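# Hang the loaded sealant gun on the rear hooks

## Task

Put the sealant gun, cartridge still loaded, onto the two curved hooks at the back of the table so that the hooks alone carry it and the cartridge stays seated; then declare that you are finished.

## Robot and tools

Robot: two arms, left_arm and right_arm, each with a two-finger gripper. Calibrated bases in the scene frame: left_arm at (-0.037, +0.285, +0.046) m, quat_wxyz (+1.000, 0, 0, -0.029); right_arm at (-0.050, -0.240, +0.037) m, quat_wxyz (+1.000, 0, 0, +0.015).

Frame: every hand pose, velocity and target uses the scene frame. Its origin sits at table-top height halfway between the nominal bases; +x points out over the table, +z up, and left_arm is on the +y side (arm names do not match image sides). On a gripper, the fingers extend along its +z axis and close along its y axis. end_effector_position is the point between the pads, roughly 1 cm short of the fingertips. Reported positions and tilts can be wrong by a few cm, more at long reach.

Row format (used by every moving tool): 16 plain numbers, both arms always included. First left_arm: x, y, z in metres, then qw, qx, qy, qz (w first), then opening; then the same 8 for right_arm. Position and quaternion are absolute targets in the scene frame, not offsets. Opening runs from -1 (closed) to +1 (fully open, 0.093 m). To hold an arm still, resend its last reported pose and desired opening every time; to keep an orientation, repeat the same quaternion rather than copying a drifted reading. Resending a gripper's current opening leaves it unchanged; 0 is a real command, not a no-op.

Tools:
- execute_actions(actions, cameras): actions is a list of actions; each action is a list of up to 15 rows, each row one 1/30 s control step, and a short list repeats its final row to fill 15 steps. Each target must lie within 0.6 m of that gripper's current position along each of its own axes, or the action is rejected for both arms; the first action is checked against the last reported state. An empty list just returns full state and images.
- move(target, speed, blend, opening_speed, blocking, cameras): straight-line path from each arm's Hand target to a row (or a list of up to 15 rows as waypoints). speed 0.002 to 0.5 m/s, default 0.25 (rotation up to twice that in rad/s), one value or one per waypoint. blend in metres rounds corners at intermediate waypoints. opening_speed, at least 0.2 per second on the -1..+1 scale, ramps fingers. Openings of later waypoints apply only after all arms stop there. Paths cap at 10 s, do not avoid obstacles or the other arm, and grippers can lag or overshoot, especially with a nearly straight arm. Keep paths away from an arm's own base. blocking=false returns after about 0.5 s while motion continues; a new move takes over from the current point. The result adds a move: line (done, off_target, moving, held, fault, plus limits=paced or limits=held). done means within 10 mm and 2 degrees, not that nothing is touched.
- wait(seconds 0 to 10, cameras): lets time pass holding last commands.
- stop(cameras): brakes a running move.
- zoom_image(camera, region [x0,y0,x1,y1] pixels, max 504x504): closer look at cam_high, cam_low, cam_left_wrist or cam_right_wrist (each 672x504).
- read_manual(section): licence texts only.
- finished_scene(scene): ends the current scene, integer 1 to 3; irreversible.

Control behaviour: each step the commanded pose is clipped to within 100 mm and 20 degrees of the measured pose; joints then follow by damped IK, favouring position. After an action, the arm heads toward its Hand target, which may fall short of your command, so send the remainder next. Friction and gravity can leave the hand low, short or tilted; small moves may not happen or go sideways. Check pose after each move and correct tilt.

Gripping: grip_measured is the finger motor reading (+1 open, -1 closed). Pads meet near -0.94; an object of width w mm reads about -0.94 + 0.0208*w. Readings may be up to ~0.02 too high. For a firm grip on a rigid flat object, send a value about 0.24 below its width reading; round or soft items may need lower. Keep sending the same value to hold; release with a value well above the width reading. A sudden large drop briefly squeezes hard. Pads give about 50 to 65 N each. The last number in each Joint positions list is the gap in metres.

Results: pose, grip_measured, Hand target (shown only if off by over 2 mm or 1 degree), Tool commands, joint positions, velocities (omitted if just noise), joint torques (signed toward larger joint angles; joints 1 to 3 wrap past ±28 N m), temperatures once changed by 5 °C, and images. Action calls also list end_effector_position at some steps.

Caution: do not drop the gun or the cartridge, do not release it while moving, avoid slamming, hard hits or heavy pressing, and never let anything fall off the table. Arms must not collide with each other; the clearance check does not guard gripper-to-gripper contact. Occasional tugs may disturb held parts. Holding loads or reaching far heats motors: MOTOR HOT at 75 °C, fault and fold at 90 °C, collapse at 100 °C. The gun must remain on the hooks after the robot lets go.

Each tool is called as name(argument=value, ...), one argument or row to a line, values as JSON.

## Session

move(
  target=[0.22, 0.30, 0.28, 0.766, 0, 0.643, 0, 1, 0.22, -0.30, 0.28, 0.766, 0, 0.643, 0, 1],
)

zoom_image(
  camera="cam_high",
  region=[200, 130, 500, 355],
)

Scene clock: 2.10 s.
left_arm: end_effector_position=(+0.2206, +0.3002, +0.2765) grip_measured=+1.000 end_effector_quat_wxyz=(+0.765, +0.001, +0.644, +0.004) | right_arm: end_effector_position=(+0.2202, -0.3003, +0.2793) grip_measured=+1.000 end_effector_quat_wxyz=(+0.767, -0.001, +0.642, -0.005)
Joint positions: left_arm=[0.215 0.304 0.051 0.426 0.151 -0.019 0.093] | right_arm=[-0.547 0.617 0.103 0.716 -0.503 0.09 0.093]
Joint torques (N m): left_arm=[0.51 1.25 7.42 2.29 0.12 -0.08] | right_arm=[-0.31 0.21 7.1 1.86 -0.06 0.06]
Heat: left arm: 38 °C; right arm: 39 °C.
Hand target: left_arm +0.2200, +0.3000, +0.2800; +0.766, +0.000, +0.643, +0.000 | right_arm +0.2200, -0.3000, +0.2800; +0.766, +0.000, +0.643, +0.000
Off the commanded pose: left_arm 0.004 m, 1 deg | right_arm 0.001 m, 1 deg.
move: done
camera_calibration:
cam_left_wrist: T_world_to_cam=[[0.00998874, -0.999939, 0.00465126, 0.297725], [-0.261757, -0.00710402, -0.965108, 0.367533], [0.965082, 0.00842271, -0.261812, -0.0591826], [0, 0, 0, 1]]
cam_right_wrist: T_world_to_cam=[[-0.0614114, -0.997997, 0.0152117, -0.293295], [-0.284079, 0.00286656, -0.958796, 0.364979], [0.956832, -0.0632023, -0.283686, -0.0663099], [0, 0, 0, 1]]

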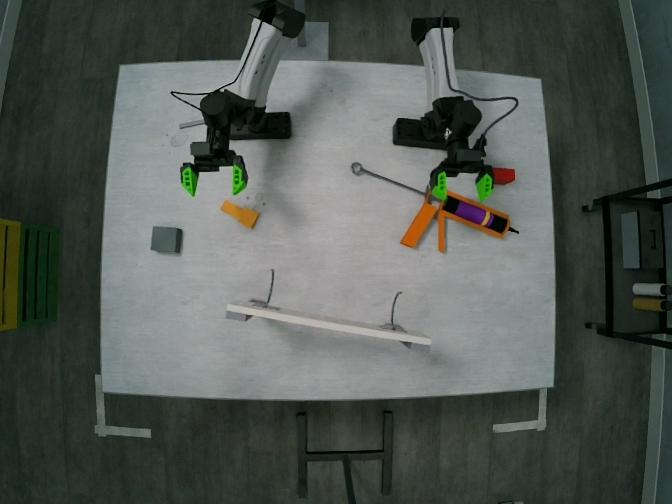

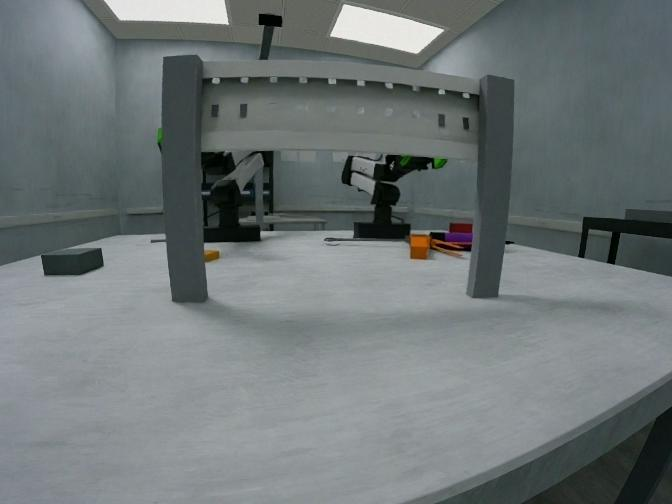

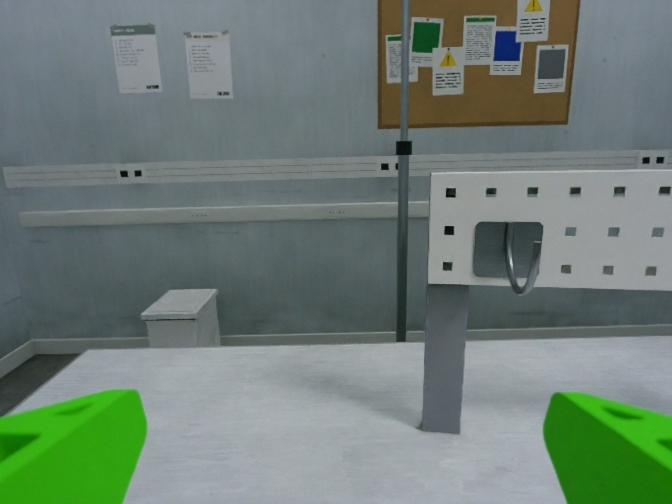

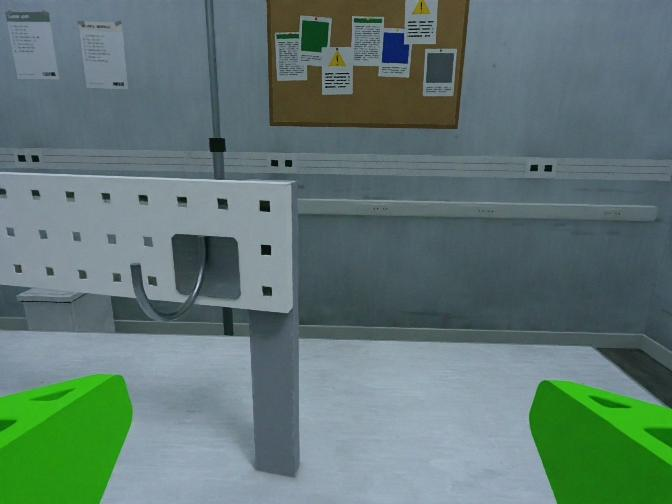

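Scaled by 1.680 from the camera's 672x504 image, which has a finer 960x720 frame.

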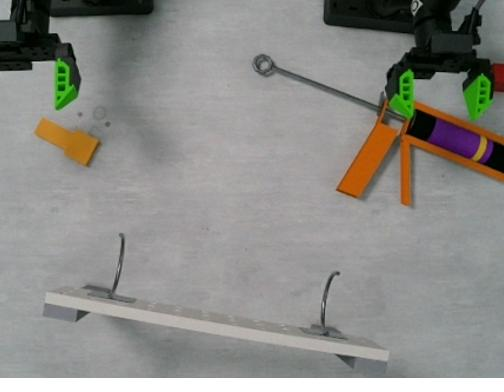

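move(
  target=[0.21, 0.34, 0.20, 0, -0.566, 0.824, 0, 1, 0.20, -0.34, 0.32, 0.766, 0, 0.643, 0, 1],
)

zoom_image(
  camera="cam_high",
  region=[330, 140, 540, 270],
)

Scene clock: 71.53 s.
left_arm: end_effector_position=(+0.2073, +0.3400, +0.1985) grip_measured=+1.000 end_effector_quat_wxyz=(+0.005, -0.560, +0.829, +0.004) | right_arm: end_effector_position=(+0.1996, -0.3395, +0.3070) grip_measured=+1.000 end_effector_quat_wxyz=(+0.761, +0.008, +0.649, +0.002)
Joint positions: left_arm=[0.271 1.487 1.321 -1.399 -0.011 -0.973 0.093] | right_arm=[-0.897 0.642 0.221 0.66 -0.844 0.194 0.093]
Joint torques (N m): left_arm=[0.5 -4.07 6.89 0.47 0.05 -0.08] | right_arm=[-0.27 1.05 9.35 1.81 -0.01 0.05]
Hand target: left_arm +0.2099, +0.3400, +0.1999; +0.000, -0.566, +0.824, +0.000 | right_arm +0.1996, -0.3398, +0.3197; +0.766, +0.000, +0.643, +0.000
Off the commanded pose: left_arm 0.003 m, 1 deg | right_arm 0.013 m, 1 deg.
move: off_target (right_arm)
camera_calibration:
cam_left_wrist: T_world_to_cam=[[0.931459, -0.363764, -0.00771134, -0.0668344], [-0.328614, -0.850175, 0.411359, 0.316314], [-0.156193, -0.38063, -0.911441, 0.426567], [0, 0, 0, 1]]
cam_right_wrist: T_world_to_cam=[[-0.0608534, -0.998131, -0.00566531, -0.327889], [-0.301669, 0.0238018, -0.953115, 0.394712], [0.951469, -0.0562913, -0.302554, -0.0319883], [0, 0, 0, 1]]

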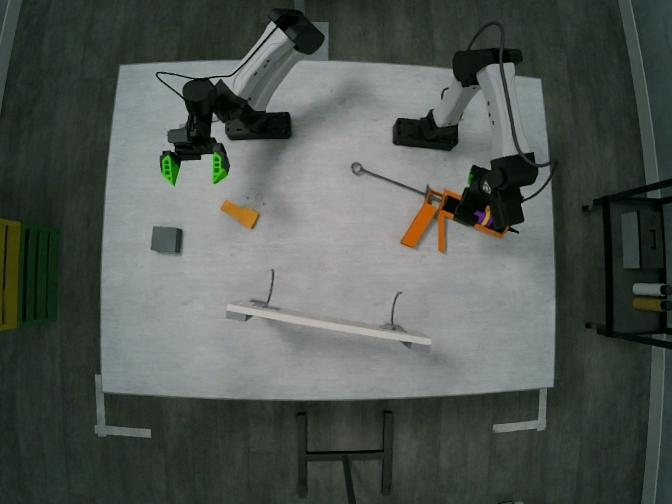

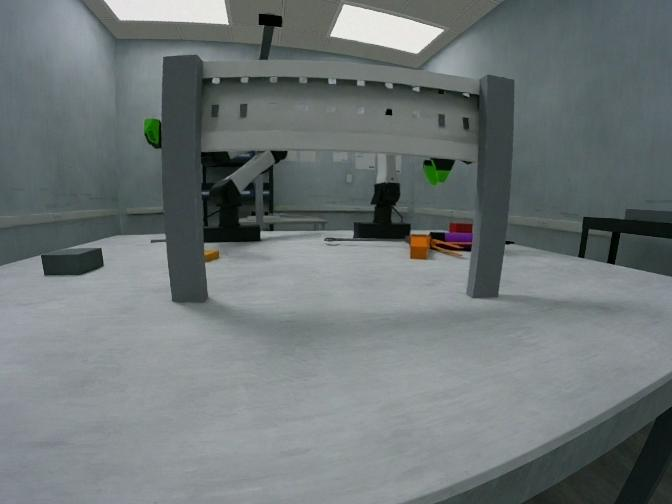

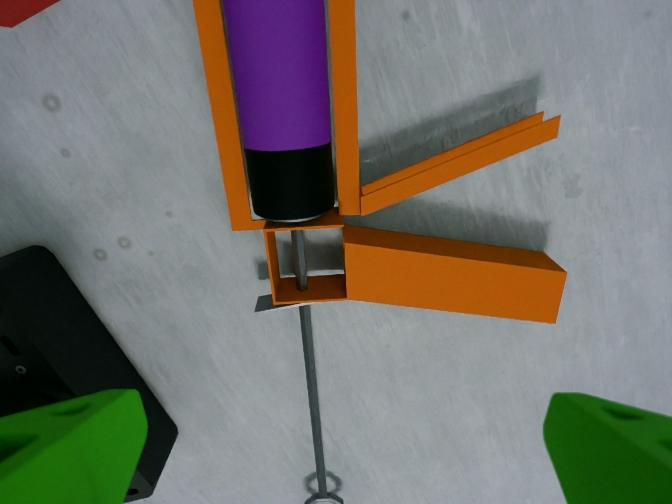

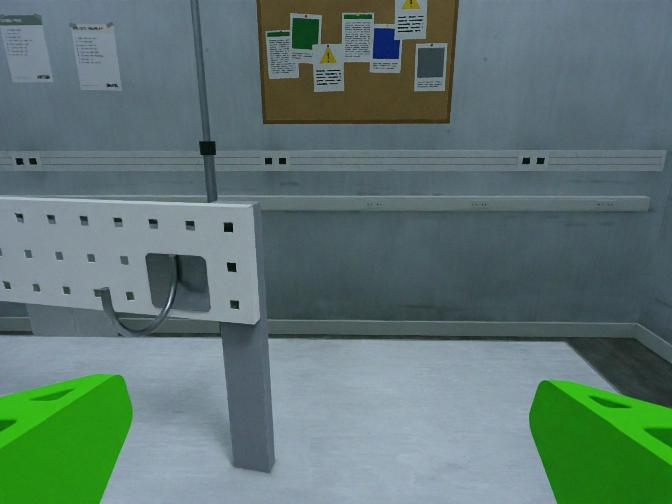

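Scaled by 2.400 from the camera's 672x504 image, which has a finer 960x720 frame.

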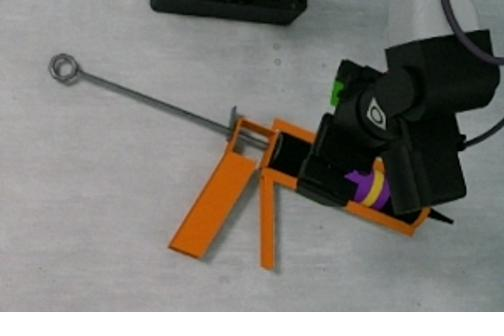

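move(
  target=[
    [0.198, 0.391, 0.16, 0, -0.57, 0.8217, 0, 1, 0.15, -0.34, 0.34, 0.766, 0, 0.643, 0, 1],
    [0.198, 0.391, 0.085, 0, -0.57, 0.8217, 0, 1, 0.15, -0.34, 0.34, 0.766, 0, 0.643, 0, 1],
  ],
  cameras=["cam_high","cam_left_wrist"],
)

Scene clock: 95.73 s.
left_arm: end_effector_position=(+0.1984, +0.3917, +0.0899) grip_measured=+1.000 end_effector_quat_wxyz=(+0.007, -0.573, +0.819, +0.002) | right_arm: end_effector_position=(+0.1504, -0.3401, +0.3362) grip_measured=+1.000 end_effector_quat_wxyz=(+0.766, +0.004, +0.643, -0.001)
Joint positions: left_arm=[0.478 1.572 0.964 -0.949 -0.007 -0.8 0.093] | right_arm=[-1.266 0.489 0.242 0.728 -1.188 0.458 0.093]
Joint torques (N m): left_arm=[0.32 -4.62 4.79 0.68 0.03 0.1] | right_arm=[-0.29 2.56 7.42 1.49 0.15 0.05]
Heat: left arm: 40 °C; right arm: 44 °C.
Hand target: left_arm +0.1979, +0.3910, +0.0851; +0.000, -0.570, +0.822, +0.000 | right_arm +0.1500, -0.3400, +0.3399; +0.766, +0.000, +0.643, +0.000
Off the commanded pose: left_arm 0.005 m, 1 deg | right_arm 0.004 m, 0 deg.
move: done
camera_calibration:
cam_left_wrist: T_world_to_cam=[[0.943166, -0.332318, -0.00188462, -0.0557553], [-0.302416, -0.860625, 0.409718, 0.401014], [-0.137779, -0.385862, -0.91221, 0.344349], [0, 0, 0, 1]]
Images, in order: cam_high, cam_left_wrist.

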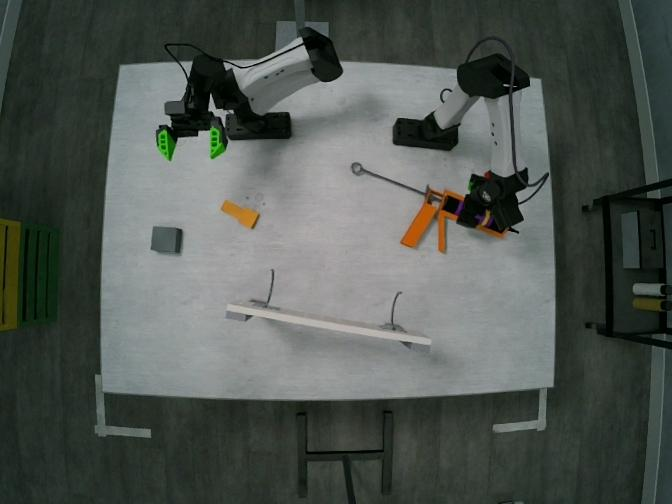

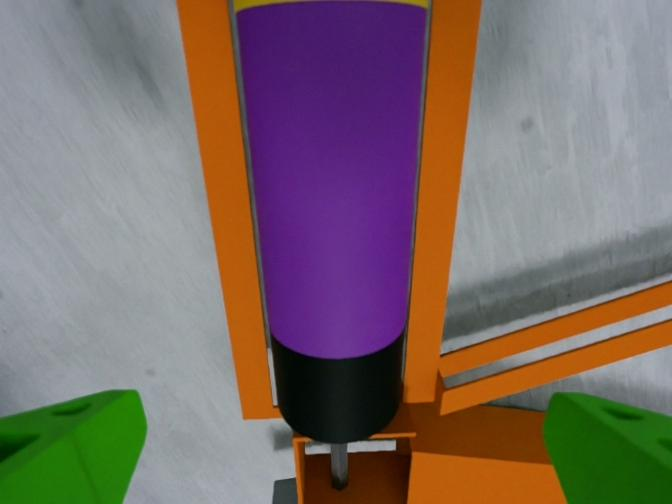

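move(
  target=[
    [0.2035, 0.406, 0.085, 0, -0.57, 0.8217, 0, 1, 0.15, -0.34, 0.34, 0.766, 0, 0.643, 0, 1],
    [0.2035, 0.406, 0.026, 0, -0.57, 0.8217, 0, 1, 0.15, -0.34, 0.34, 0.766, 0, 0.643, 0, 1],
  ],
  cameras=["cam_low","cam_left_wrist"],
  speed=0.08,
)

Scene clock: 108.57 s.
left_arm: end_effector_position=(+0.2056, +0.4073, +0.0317) grip_measured=+1.000 end_effector_quat_wxyz=(+0.008, -0.573, +0.819, +0.002) | right_arm: end_effector_position=(+0.1504, -0.3398, +0.3363) grip_measured=+1.000 end_effector_quat_wxyz=(+0.766, +0.004, +0.643, +0.000)
Joint positions: left_arm=[0.52 1.732 0.876 -0.699 -0.006 -0.758 0.093] | right_arm=[-1.266 0.489 0.242 0.731 -1.19 0.459 0.093]
Joint torques (N m): left_arm=[0.43 -5.39 4.14 0.68 0.04 0.1] | right_arm=[-0.27 2.67 7.45 1.48 0.16 0.03]
Hand target: left_arm +0.2034, +0.4060, +0.0261; +0.000, -0.570, +0.822, +0.000 | right_arm +0.1500, -0.3399, +0.3399; +0.766, +0.000, +0.643, +0.000
Off the commanded pose: left_arm 0.006 m, 1 deg | right_arm 0.004 m, 0 deg.
move: done
camera_calibration:
cam_left_wrist: T_world_to_cam=[[0.943039, -0.332682, -0.00007129, -0.0573923], [-0.303662, -0.860865, 0.408291, 0.44089], [-0.135892, -0.385012, -0.912852, 0.297532], [0, 0, 0, 1]]
Images, in order: cam_low, cam_left_wrist.

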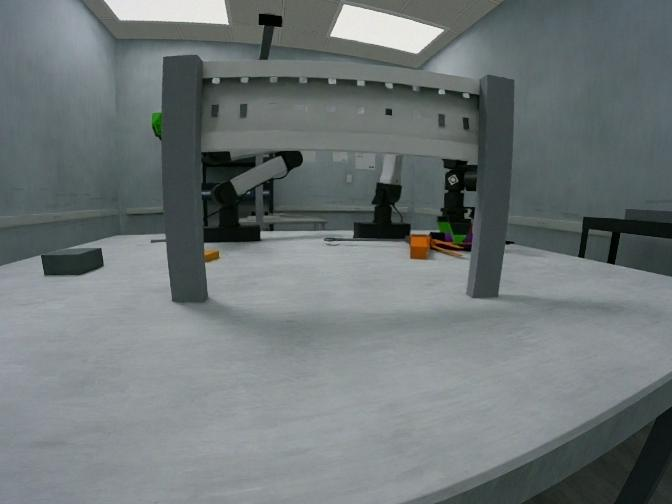

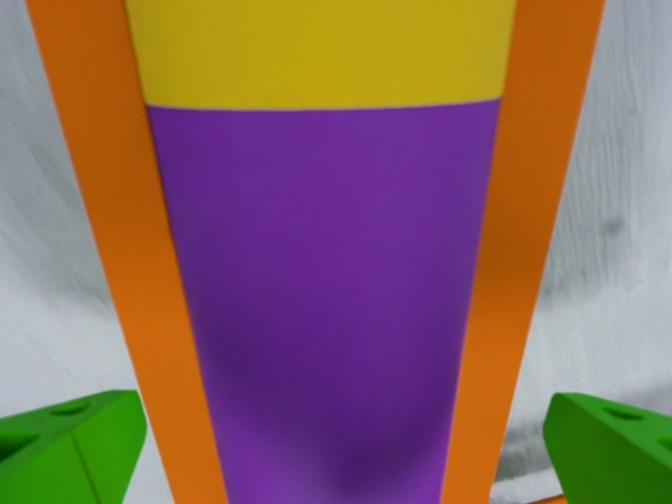

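move(
  target=[0.2020, 0.406, 0.026, 0, -0.57, 0.8217, 0, 0.3, 0.15, -0.34, 0.34, 0.766, 0, 0.643, 0, 1],
  cameras=["cam_left_wrist"],
  opening_speed=0.4,
)

move(
  target=[0.2020, 0.406, 0.14, 0, -0.57, 0.8217, 0, 0.3, 0.15, -0.34, 0.34, 0.766, 0, 0.643, 0, 1],
  speed=0.07,
)

Scene clock: 117.63 s.
left_arm: end_effector_position=(+0.2037, +0.4072, +0.0307) grip_measured=+0.580 end_effector_quat_wxyz=(+0.006, -0.573, +0.820, +0.003) | right_arm: end_effector_position=(+0.1503, -0.3398, +0.3364) grip_measured=+1.000 end_effector_quat_wxyz=(+0.766, +0.004, +0.643, +0.000)
Joint positions: left_arm=[0.522 1.732 0.872 -0.699 -0.008 -0.756 0.073] | right_arm=[-1.266 0.489 0.242 0.731 -1.19 0.459 0.093]
Joint torques (N m): left_arm=[0.4 -5.74 4.04 0.71 0.07 0.11] | right_arm=[-0.24 2.63 7.36 1.46 0.15 0.05]
Hand target: left_arm +0.2019, +0.4059, +0.0261; +0.000, -0.570, +0.822, +0.000 | right_arm +0.1500, -0.3400, +0.3399; +0.766, +0.000, +0.643, +0.000
Off the commanded pose: left_arm 0.005 m, 1 deg | right_arm 0.004 m, 0 deg.
move: done
camera_calibration:
cam_left_wrist: T_world_to_cam=[[0.942908, -0.333024, -0.00438125, -0.0553], [-0.302006, -0.860484, 0.410316, 0.440046], [-0.140415, -0.385567, -0.911933, 0.297477], [0, 0, 0, 1]]
Images, in order: cam_left_wrist.

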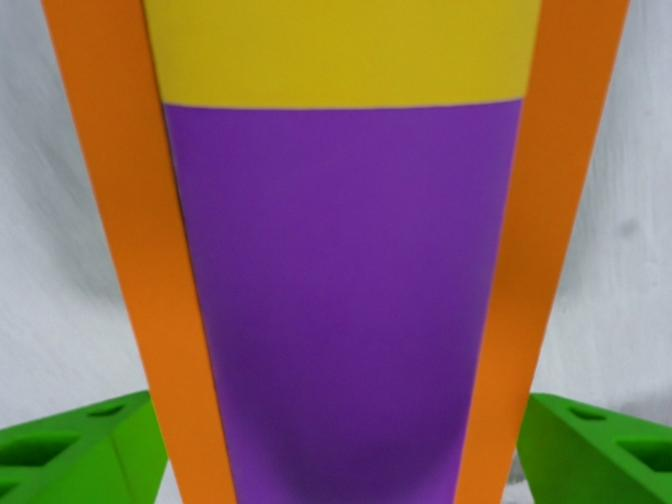

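Scene clock: 119.97 s.
left_arm: end_effector_position=(+0.1935, +0.4061, +0.1112) grip_measured=+0.573 end_effector_quat_wxyz=(-0.033, -0.572, +0.819, +0.020) | right_arm: end_effector_position=(+0.1503, -0.3398, +0.3364) grip_measured=+1.000 end_effector_quat_wxyz=(+0.766, +0.003, +0.643, +0.000)
Joint positions: left_arm=[0.522 1.63 1.11 -1.122 -0.029 -0.755 0.073] | right_arm=[-1.266 0.489 0.242 0.731 -1.19 0.459 0.093]
Joint torques (N m): left_arm=[0.44 -12.94 8.83 -0.02 0.29 0.12] | right_arm=[-0.28 2.59 7.42 1.46 0.16 0.03]
Hand target: left_arm +0.2011, +0.4058, +0.1386; +0.000, -0.569, +0.822, +0.000 | right_arm +0.1500, -0.3400, +0.3399; +0.766, +0.000, +0.643, +0.000
Off the commanded pose: left_arm 0.030 m, 4 deg | right_arm 0.004 m, 0 deg.
move: off_target (left_arm)
camera_calibration:
cam_left_wrist: T_world_to_cam=[[0.939136, -0.33473, -0.0773316, -0.0361233], [-0.266886, -0.852588, 0.449295, 0.388697], [-0.216324, -0.401311, -0.89003, 0.387745], [0, 0, 0, 1]]
cam_right_wrist: T_world_to_cam=[[-0.0591194, -0.998247, 0.00262577, -0.33409], [-0.285964, 0.0144154, -0.958132, 0.404013], [0.956415, -0.057395, -0.286315, 0.0171983], [0, 0, 0, 1]]

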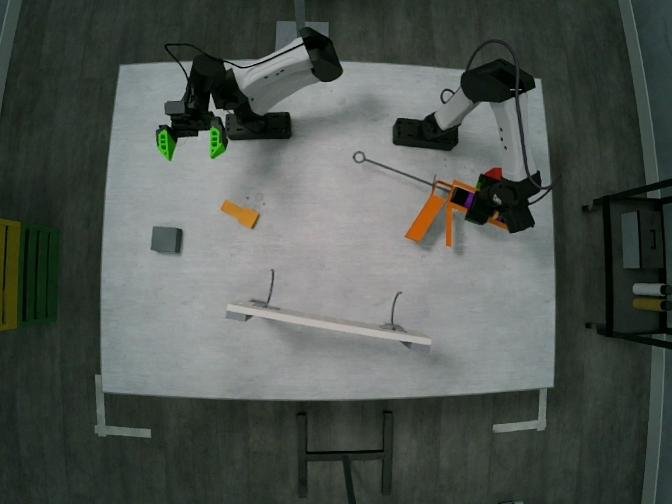

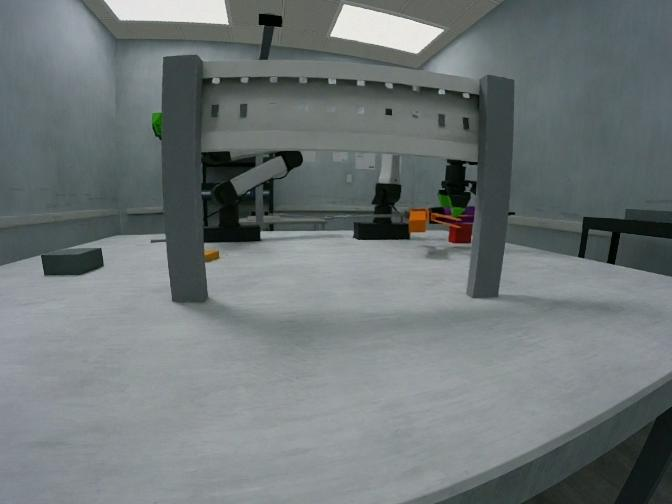

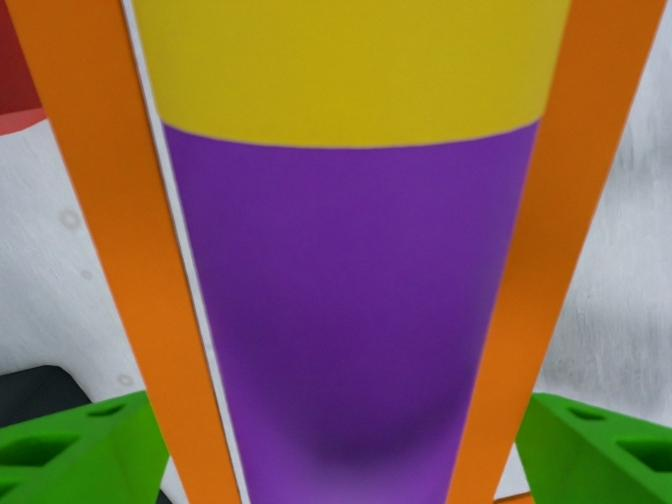

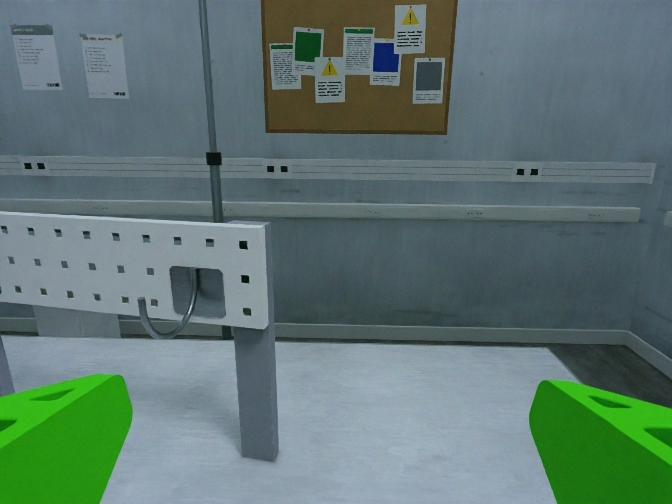

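move(
  target=[
    [0.32, 0.20, 0.165, 0, -0.30, 0.954, 0, 0.3, 0.15, -0.34, 0.34, 0.766, 0, 0.643, 0, 1],
    [0.34, 0.06, 0.17, 0, 0.087, 0.9962, 0, 0.3, 0.15, -0.34, 0.34, 0.766, 0, 0.643, 0, 1],
  ],
  speed=0.18,
  blend=0.04,
  cameras=["cam_high","cam_low"],
)

Scene clock: 142.10 s.
left_arm: end_effector_position=(+0.3424, +0.0651, +0.1526) grip_measured=+0.573 end_effector_quat_wxyz=(-0.001, +0.081, +0.997, +0.019) | right_arm: end_effector_position=(+0.1503, -0.3397, +0.3364) grip_measured=+1.000 end_effector_quat_wxyz=(+0.766, +0.003, +0.643, +0.000)
Joint positions: left_arm=[-0.48 2.288 2.194 -1.495 -0.033 -0.375 0.073] | right_arm=[-1.266 0.489 0.242 0.731 -1.19 0.46 0.093]
Joint torques (N m): left_arm=[0.01 -14.24 9.16 0.11 0.37 0.12] | right_arm=[-0.28 2.63 7.42 1.46 0.15 0.05]
Hand target: left_arm +0.3397, +0.0604, +0.1697; +0.002, +0.087, +0.996, +0.000 | right_arm +0.1500, -0.3400, +0.3399; +0.766, +0.000, +0.643, +0.000
Off the commanded pose: left_arm 0.018 m, 2 deg | right_arm 0.004 m, 0 deg.
move: off_target (left_arm)
Images, in order: cam_high, cam_low.

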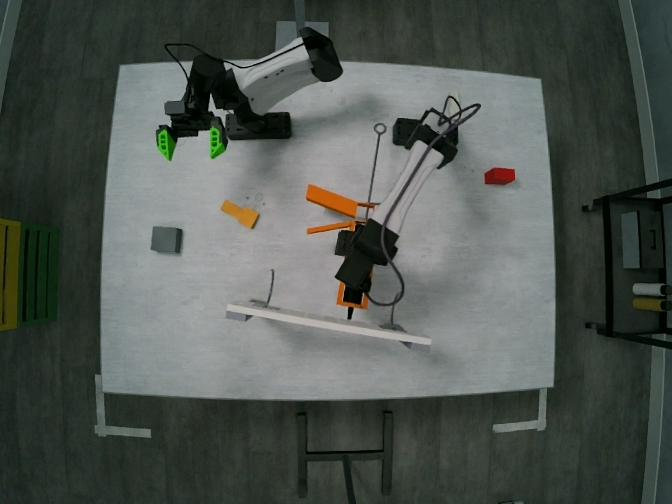

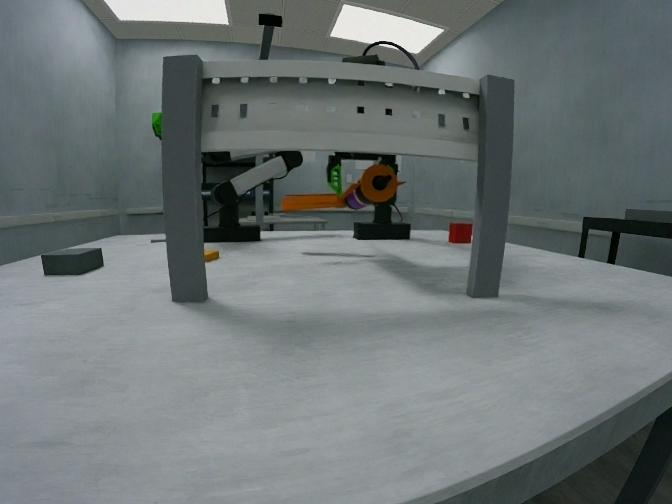

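move(
  target=[
    [0.325, -0.02, 0.17, 0, 0.1736, 0.9848, 0, 0.3, 0.15, -0.34, 0.34, 0.766, 0, 0.643, 0, 1],
    [0.275, -0.07, 0.17, 0, 0.5, 0.866, 0, 0.3, 0.15, -0.34, 0.34, 0.766, 0, 0.643, 0, 1],
  ],
  speed=0.18,
  blend=0.01,
  cameras=["cam_high","cam_low"],
)

Scene clock: 160.67 s.
left_arm: end_effector_position=(+0.2766, -0.0665, +0.1502) grip_measured=+0.573 end_effector_quat_wxyz=(+0.014, +0.495, +0.869, +0.005) | right_arm: end_effector_position=(+0.1503, -0.3397, +0.3364) grip_measured=+1.000 end_effector_quat_wxyz=(+0.766, +0.003, +0.643, +0.000)
Joint positions: left_arm=[-0.791 2.435 2.443 -1.555 -0.018 0.187 0.073] | right_arm=[-1.266 0.489 0.242 0.731 -1.19 0.46 0.093]
Joint torques (N m): left_arm=[-0.09 -15.75 9.11 0.32 0.24 0.09] | right_arm=[-0.36 2.56 7.34 1.47 0.16 0.04]
Heat: left arm: 53 °C; right arm: 44 °C.
Hand target: left_arm +0.2745, -0.0694, +0.1694; +0.027, +0.500, +0.866, -0.009 | right_arm +0.1500, -0.3400, +0.3399; +0.766, +0.000, +0.643, +0.000
Off the commanded pose: left_arm 0.020 m, 2 deg | right_arm 0.004 m, 0 deg.
joint sent to its limit (left arm) — joint 4 (wrist pitch), lower limit. The joint targets are off in orientation, not in position.
move: off_target (left_arm)
Images, in order: cam_high, cam_low.

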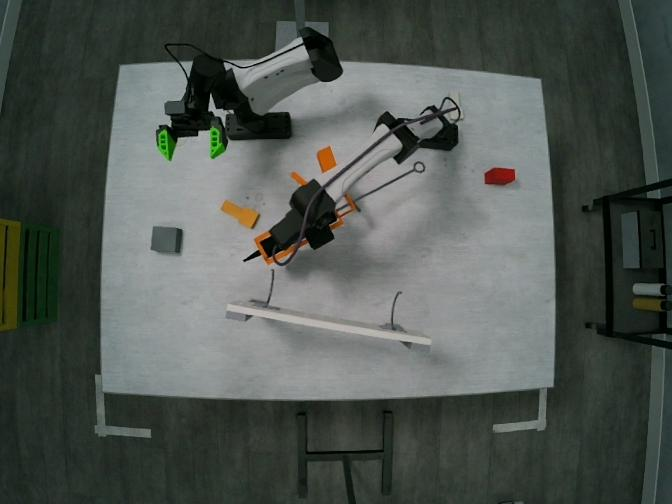

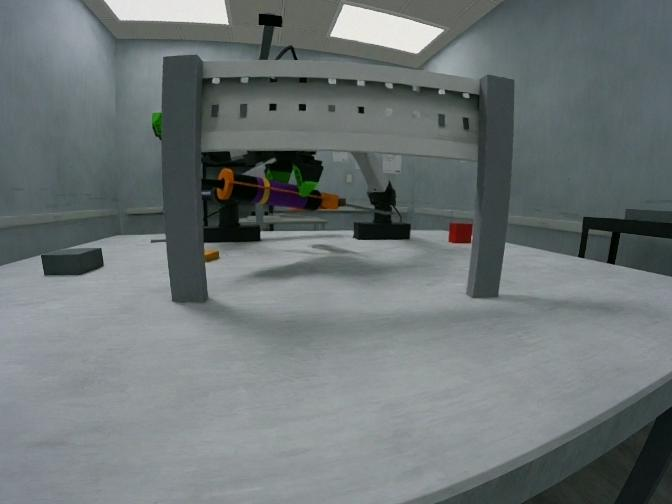

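move(
  target=[
    [0.30, -0.085, 0.15, 0, 0.656, 0.7547, 0, 0.3, 0.15, -0.34, 0.34, 0.766, 0, 0.643, 0, 1],
    [0.30, -0.085, 0.075, 0, 0.656, 0.7547, 0, 0.3, 0.15, -0.34, 0.34, 0.766, 0, 0.643, 0, 1],
  ],
  speed=0.15,
  cameras=["cam_high","cam_low"],
)

Scene clock: 175.20 s.
left_arm: end_effector_position=(+0.2997, -0.0872, +0.0433) grip_measured=+0.573 end_effector_quat_wxyz=(-0.013, +0.654, +0.756, +0.005) | right_arm: end_effector_position=(+0.1503, -0.3397, +0.3364) grip_measured=+1.000 end_effector_quat_wxyz=(+0.766, +0.003, +0.643, +0.000)
Joint positions: left_arm=[-0.78 2.68 2.475 -1.392 -0.007 0.589 0.073] | right_arm=[-1.266 0.489 0.242 0.731 -1.19 0.46 0.093]
Joint torques (N m): left_arm=[0.58 -20.96 6.54 0.05 0.13 0.11] | right_arm=[-0.28 2.63 7.42 1.44 0.17 0.04]
Heat: left arm: 58 °C; right arm: 44 °C.
Hand target: left_arm +0.3000, -0.0850, +0.0738; +0.000, +0.656, +0.755, +0.000 | right_arm +0.1500, -0.3400, +0.3399; +0.766, +0.000, +0.643, +0.000
Off the commanded pose: left_arm 0.032 m, 2 deg | right_arm 0.004 m, 0 deg.
move: off_target (left_arm)
Images, in order: cam_high, cam_low.

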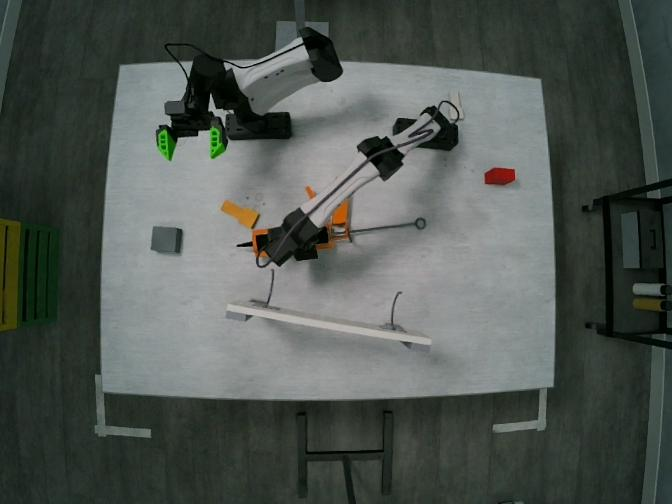

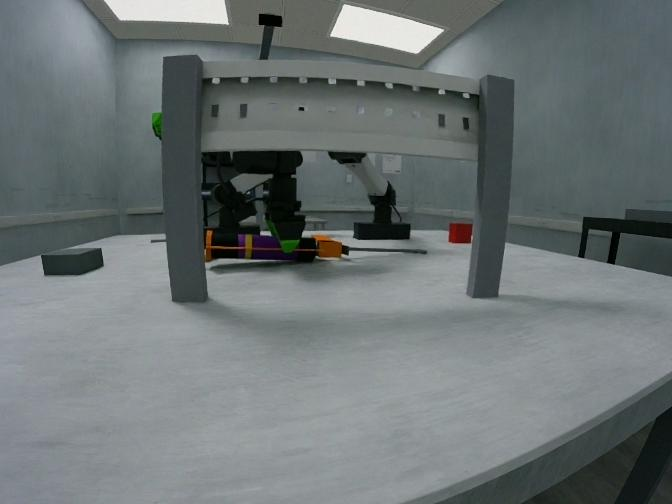

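move(
  target=[0.30, -0.085, 0.045, 0, 0.656, 0.7547, 0, 0.3, 0.15, -0.34, 0.34, 0.766, 0, 0.643, 0, 1],
  speed=0.04,
  cameras=["cam_high","cam_low"],
)

zoom_image(
  camera="cam_low",
  region=[180, 130, 450, 290],
)

Scene clock: 182.63 s.
left_arm: end_effector_position=(+0.2987, -0.0851, +0.0316) grip_measured=+0.573 end_effector_quat_wxyz=(-0.011, +0.655, +0.756, +0.007) | right_arm: end_effector_position=(+0.1503, -0.3397, +0.3364) grip_measured=+1.000 end_effector_quat_wxyz=(+0.766, +0.003, +0.643, +0.000)
Joint positions: left_arm=[-0.78 2.654 2.379 -1.318 -0.011 0.591 0.073] | right_arm=[-1.266 0.489 0.242 0.731 -1.19 0.46 0.093]
Joint torques (N m): left_arm=[0.61 -19.08 4.04 0.52 0.17 0.11] | right_arm=[-0.28 2.62 7.42 1.45 0.16 0.04]
Heat: left arm: 65 °C; right arm: 44 °C.
Hand target: left_arm +0.3001, -0.0850, +0.0449; +0.000, +0.656, +0.755, +0.000 | right_arm +0.1500, -0.3400, +0.3399; +0.766, +0.000, +0.643, +0.000
Off the commanded pose: left_arm 0.013 m, 1 deg | right_arm 0.004 m, 0 deg.
move: off_target (left_arm)
Images, in order: cam_high, cam_low.

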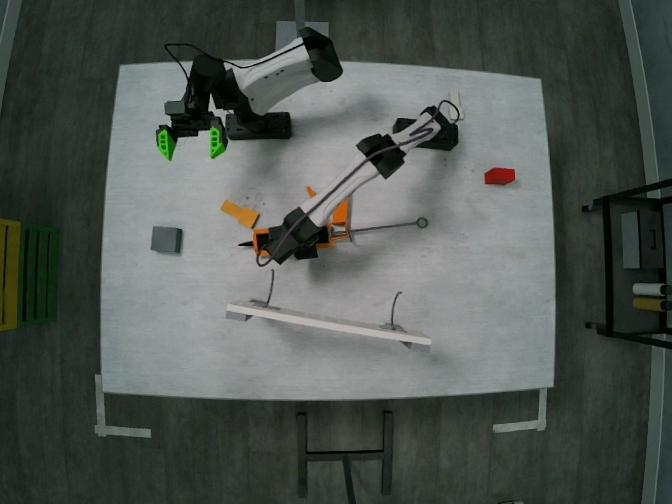

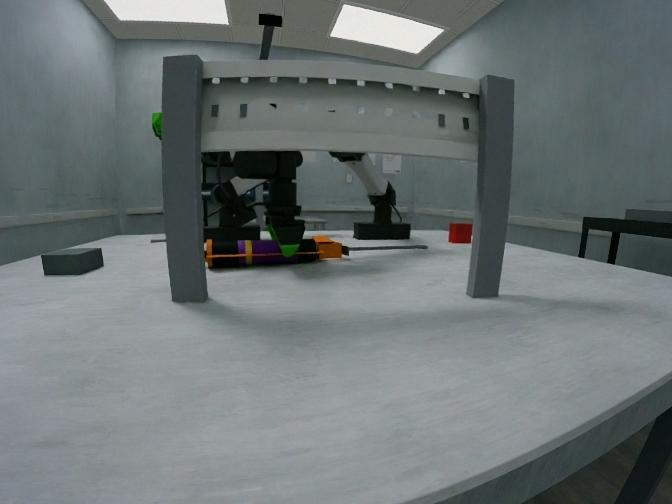

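Scaled by 1.867 from the camera's 672x504 image, which has a finer 960x720 frame.

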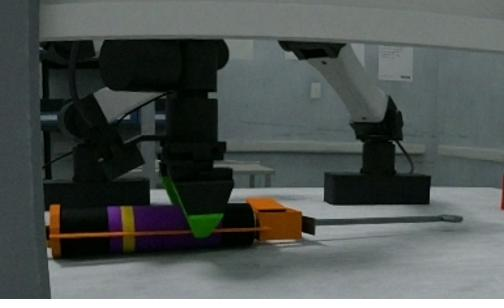

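move(
  target=[
    [0.30, -0.085, 0.035, 0, 0.656, 0.7547, 0, 0.3, 0.15, -0.34, 0.34, 0.766, 0, 0.643, 0, 1],
    [0.30, -0.085, 0.035, 0, 0.656, 0.7547, 0, 1, 0.15, -0.34, 0.34, 0.766, 0, 0.643, 0, 1],
  ],
  speed=0.04,
  opening_speed=0.5,
  cameras=["cam_low","cam_left_wrist"],
)

Scene clock: 190.17 s.
left_arm: end_effector_position=(+0.2971, -0.0844, +0.0272) grip_measured=+1.000 end_effector_quat_wxyz=(-0.010, +0.655, +0.755, +0.005) | right_arm: end_effector_position=(+0.1503, -0.3397, +0.3364) grip_measured=+1.000 end_effector_quat_wxyz=(+0.766, +0.003, +0.643, +0.000)
Joint positions: left_arm=[-0.78 2.64 2.334 -1.285 -0.007 0.592 0.093] | right_arm=[-1.266 0.489 0.242 0.731 -1.19 0.46 0.093]
Joint torques (N m): left_arm=[0.58 -17.48 4.74 0.6 0.13 0.08] | right_arm=[-0.32 2.59 7.38 1.46 0.16 0.02]
Hand target: left_arm +0.3000, -0.0850, +0.0351; +0.000, +0.656, +0.755, +0.000 | right_arm +0.1500, -0.3400, +0.3399; +0.766, +0.000, +0.643, +0.000
Off the commanded pose: left_arm 0.008 m, 1 deg | right_arm 0.004 m, 0 deg.
move: done
camera_calibration:
cam_left_wrist: T_world_to_cam=[[-0.988455, -0.151512, -0.000676571, 0.281913], [-0.136279, 0.887107, 0.440986, 0.144097], [-0.0662146, 0.435987, -0.897514, 0.164788], [0, 0, 0, 1]]
Images, in order: cam_low, cam_left_wrist.

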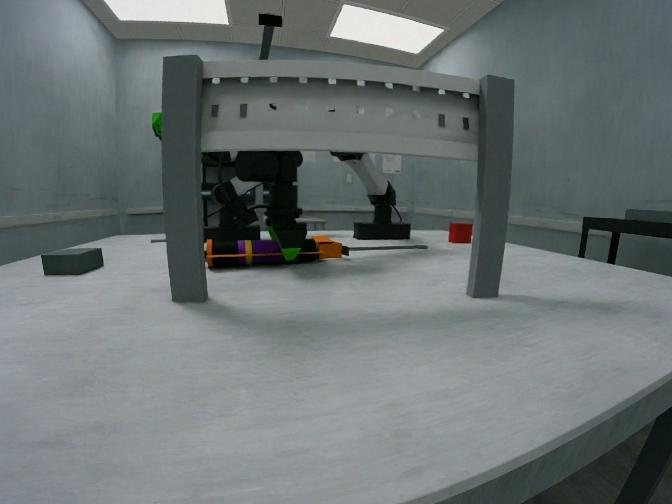

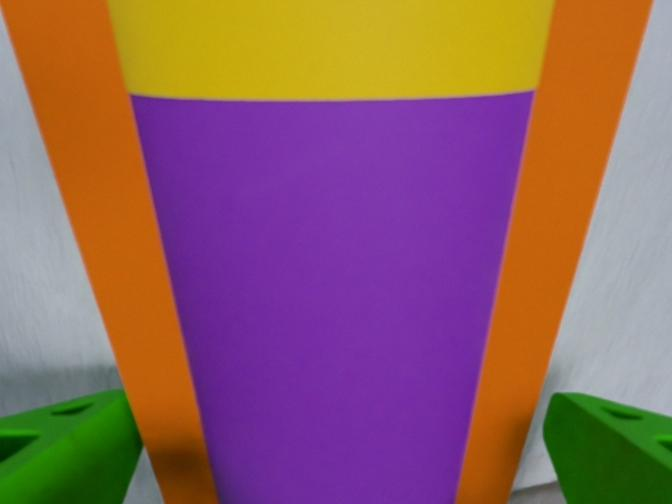

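move(
  target=[
    [0.30, -0.085, 0.16, 0, 0.656, 0.7547, 0, 1, 0.15, -0.34, 0.34, 0.766, 0, 0.643, 0, 1],
    [0.22, 0.27, 0.22, 0, -0.0698, 0.9976, 0, 1, 0.18, -0.28, 0.28, 0,-0.3827,0.9239, 0, 1],
    [0.255, 0.185, 0.15, 0,-0.7547,0.6561, 0, 1, 0.27, -0.115, 0.22, 0,-0.7547,0.6561, 0, 1],
  ],
  blend=0.03,
  speed=0.3,
)

Scene clock: 233.77 s.
left_arm: end_effector_position=(+0.2553, +0.1873, +0.1574) grip_measured=+1.000 end_effector_quat_wxyz=(-0.005, +0.752, -0.659, +0.007) | right_arm: end_effector_position=(+0.2649, -0.1161, +0.2168) grip_measured=+1.000 end_effector_quat_wxyz=(+0.003, +0.750, -0.661, -0.008)
Joint positions: left_arm=[-0.267 1.697 1.372 -1.23 -0.004 -2.028 0.093] | right_arm=[0.339 1.86 1.843 -1.566 -0.011 -1.328 0.093]
Joint torques (N m): left_arm=[-0.39 -5.89 4.71 0.6 -0.01 -0.11] | right_arm=[0.44 -8.05 7.72 0.29 0.05 -0.19]
Hand target: left_arm +0.2549, +0.1851, +0.1501; +0.000, +0.755, -0.656, +0.000 | right_arm +0.2699, -0.1150, +0.2200; +0.000, +0.755, -0.656, +0.000
Off the commanded pose: left_arm 0.008 m, 1 deg | right_arm 0.006 m, 1 deg.
move: done; limits=paced
camera_calibration:
cam_left_wrist: T_world_to_cam=[[0.989632, 0.143245, 0.0104257, -0.280096], [0.125237, -0.896194, 0.425619, 0.109624], [0.0703113, -0.419901, -0.904842, 0.287021], [0, 0, 0, 1]]
cam_right_wrist: T_world_to_cam=[[0.989177, 0.141981, 0.0370275, -0.256447], [0.111338, -0.890654, 0.44084, -0.194711], [0.0955697, -0.431946, -0.896821, 0.203105], [0, 0, 0, 1]]

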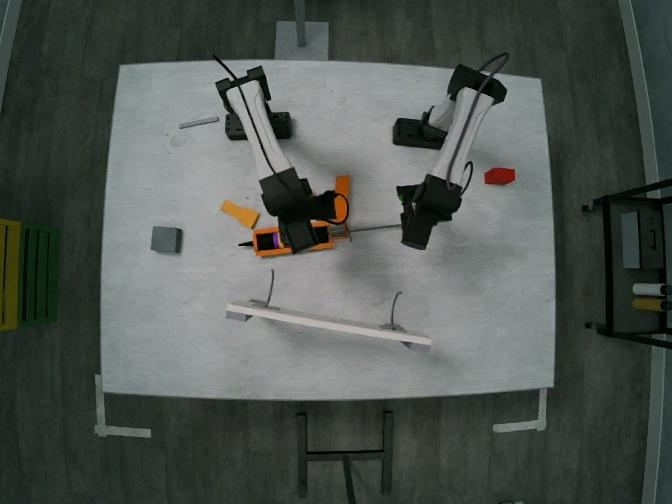

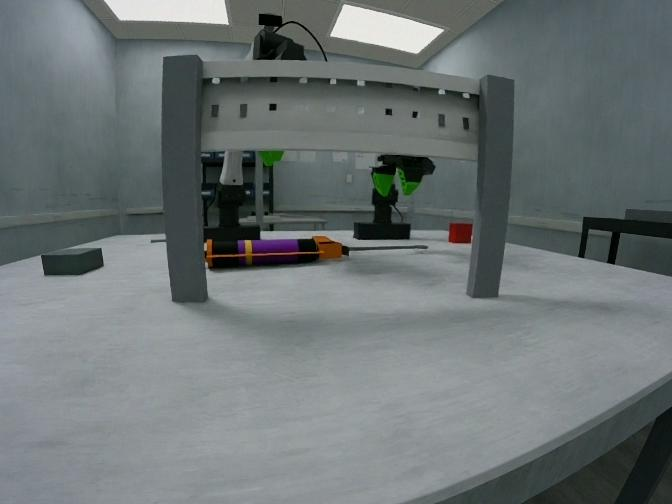

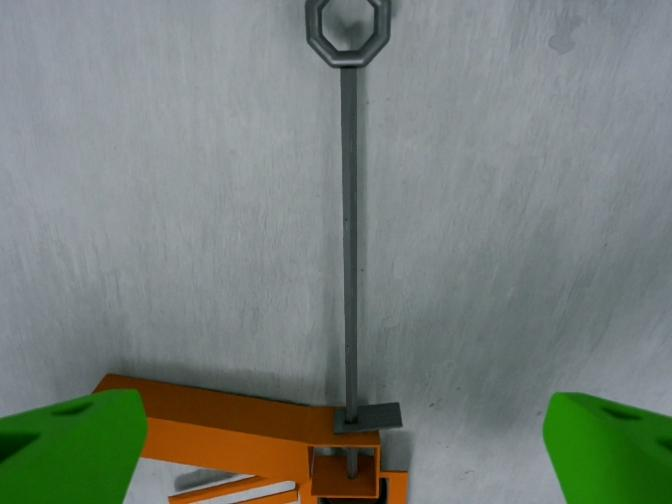

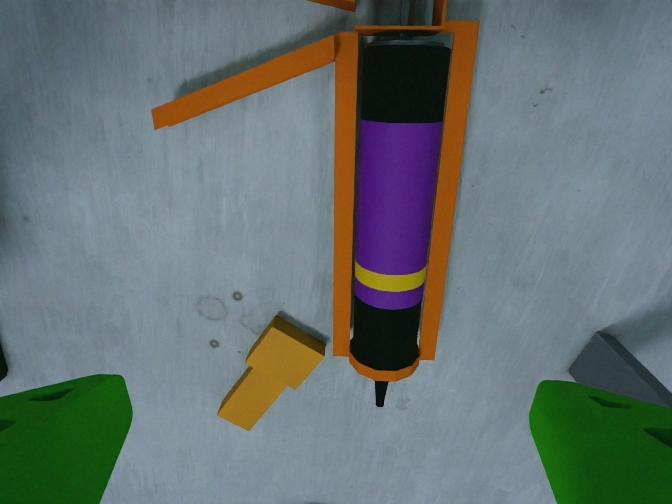

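move(
  target=[
    [0.253, 0.220, 0.09, 0,-0.7547,0.6561, 0, 0.2, 0.309, -0.104, 0.12, 0,-0.7547,0.6561, 0, 1],
  ],
  speed=0.15,
  cameras=["cam_left_wrist","cam_right_wrist"],
)

Scene clock: 269.70 s.
left_arm: end_effector_position=(+0.2533, +0.2194, +0.0963) grip_measured=+0.202 end_effector_quat_wxyz=(-0.005, +0.757, -0.653, +0.005) | right_arm: end_effector_position=(+0.3064, -0.1001, +0.1243) grip_measured=+1.000 end_effector_quat_wxyz=(-0.003, +0.754, -0.657, -0.004)
Joint positions: left_arm=[-0.167 1.709 1.138 -0.987 -0.004 -1.941 0.055] | right_arm=[0.339 2.006 1.674 -1.237 -0.011 -1.338 0.093]
Joint torques (N m): left_arm=[0.47 -5.89 4.59 0.63 -0.01 0.07] | right_arm=[-0.4 -10.13 5.24 0.49 0.04 -0.17]
Heat: left arm: 53 °C; right arm: 45 °C.
Hand target: left_arm +0.2529, +0.2200, +0.0901; +0.000, +0.755, -0.656, +0.000 | right_arm +0.3089, -0.1040, +0.1201; +0.000, +0.755, -0.656, +0.000
Off the commanded pose: left_arm 0.006 m, 1 deg | right_arm 0.006 m, 1 deg.
move: done
camera_calibration:
cam_left_wrist: T_world_to_cam=[[0.9876, 0.156812, 0.00749112, -0.284308], [0.138954, -0.895343, 0.423147, 0.161254], [0.0730616, -0.416859, -0.90603, 0.244125], [0, 0, 0, 1]]
cam_right_wrist: T_world_to_cam=[[0.987055, 0.151941, 0.051337, -0.296537], [0.11448, -0.891673, 0.437965, -0.145015], [0.11232, -0.426418, -0.897525, 0.118607], [0, 0, 0, 1]]
Images, in order: cam_left_wrist, cam_right_wrist.

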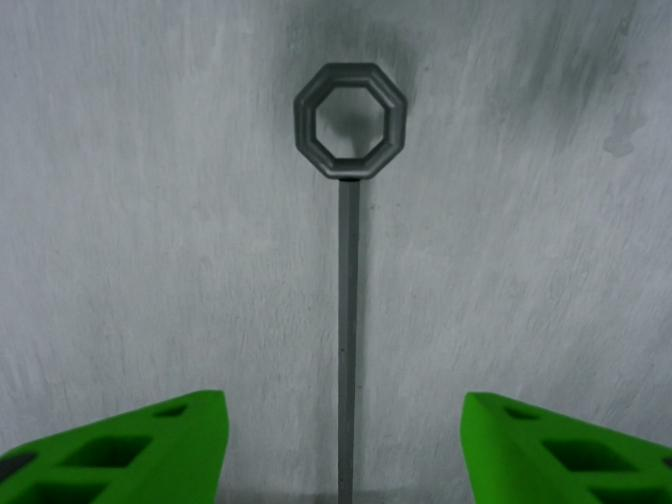

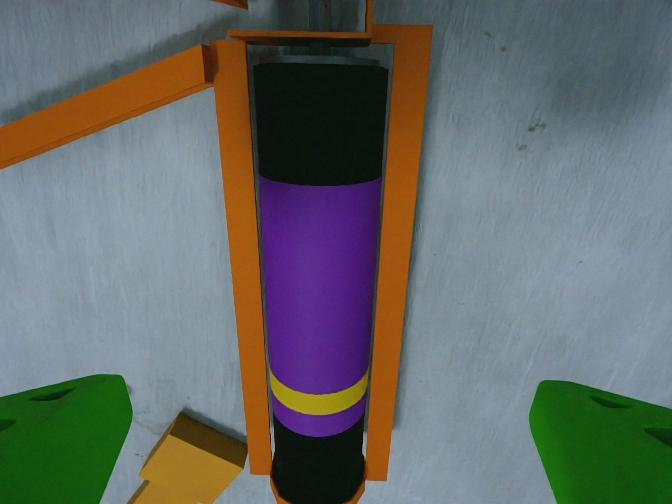

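move(
  target=[
    [0.254, 0.236, 0.08, 0,-0.7547,0.6561, 0, 0.2, 0.307, -0.097, 0.06, 0,-0.7547,0.6561, 0, 1],
    [0.254, 0.236, 0.022, 0,-0.7547,0.6561, 0, 0.2, 0.307, -0.097, 0.018, 0,-0.7547,0.6561, 0, 1],
  ],
  speed=0.09,
  cameras=["cam_left_wrist","cam_right_wrist"],
)

Scene clock: 288.77 s.
left_arm: end_effector_position=(+0.2557, +0.2350, +0.0282) grip_measured=+0.202 end_effector_quat_wxyz=(-0.005, +0.757, -0.654, +0.005) | right_arm: end_effector_position=(+0.3056, -0.0986, +0.0242) grip_measured=+1.000 end_effector_quat_wxyz=(+0.000, +0.755, -0.656, -0.006)
Joint positions: left_arm=[-0.114 1.827 0.98 -0.71 -0.004 -1.888 0.055] | right_arm=[0.343 2.116 1.426 -0.886 -0.011 -1.338 0.093]
Joint torques (N m): left_arm=[0.57 -6.27 4.07 0.6 0 0.12] | right_arm=[0.7 -10.13 4.68 0.61 0.05 0.03]
Hand target: left_arm +0.2539, +0.2360, +0.0221; +0.000, +0.755, -0.656, +0.000 | right_arm +0.3069, -0.0971, +0.0181; +0.000, +0.755, -0.656, +0.000
Off the commanded pose: left_arm 0.006 m, 1 deg | right_arm 0.007 m, 1 deg.
move: done
camera_calibration:
cam_left_wrist: T_world_to_cam=[[0.987719, 0.156058, 0.00751931, -0.2884], [0.138313, -0.895761, 0.422471, 0.204044], [0.0726655, -0.416243, -0.906345, 0.188685], [0, 0, 0, 1]]
cam_right_wrist: T_world_to_cam=[[0.986792, 0.155832, 0.0442588, -0.290188], [0.120844, -0.890069, 0.439516, -0.101496], [0.107884, -0.428363, -0.897144, 0.0306412], [0, 0, 0, 1]]
Images, in order: cam_left_wrist, cam_right_wrist.

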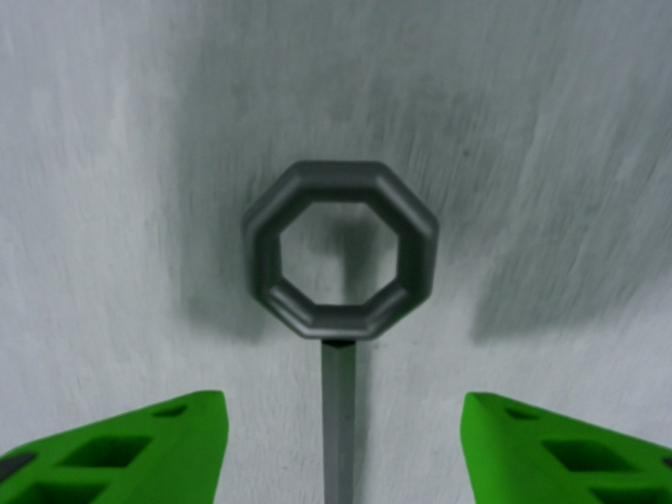

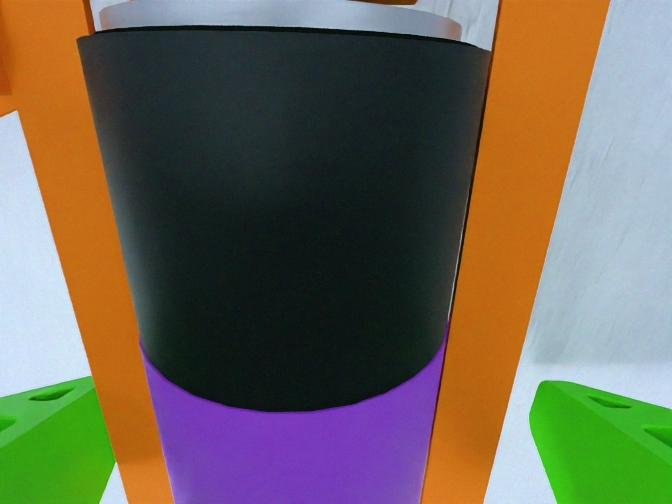

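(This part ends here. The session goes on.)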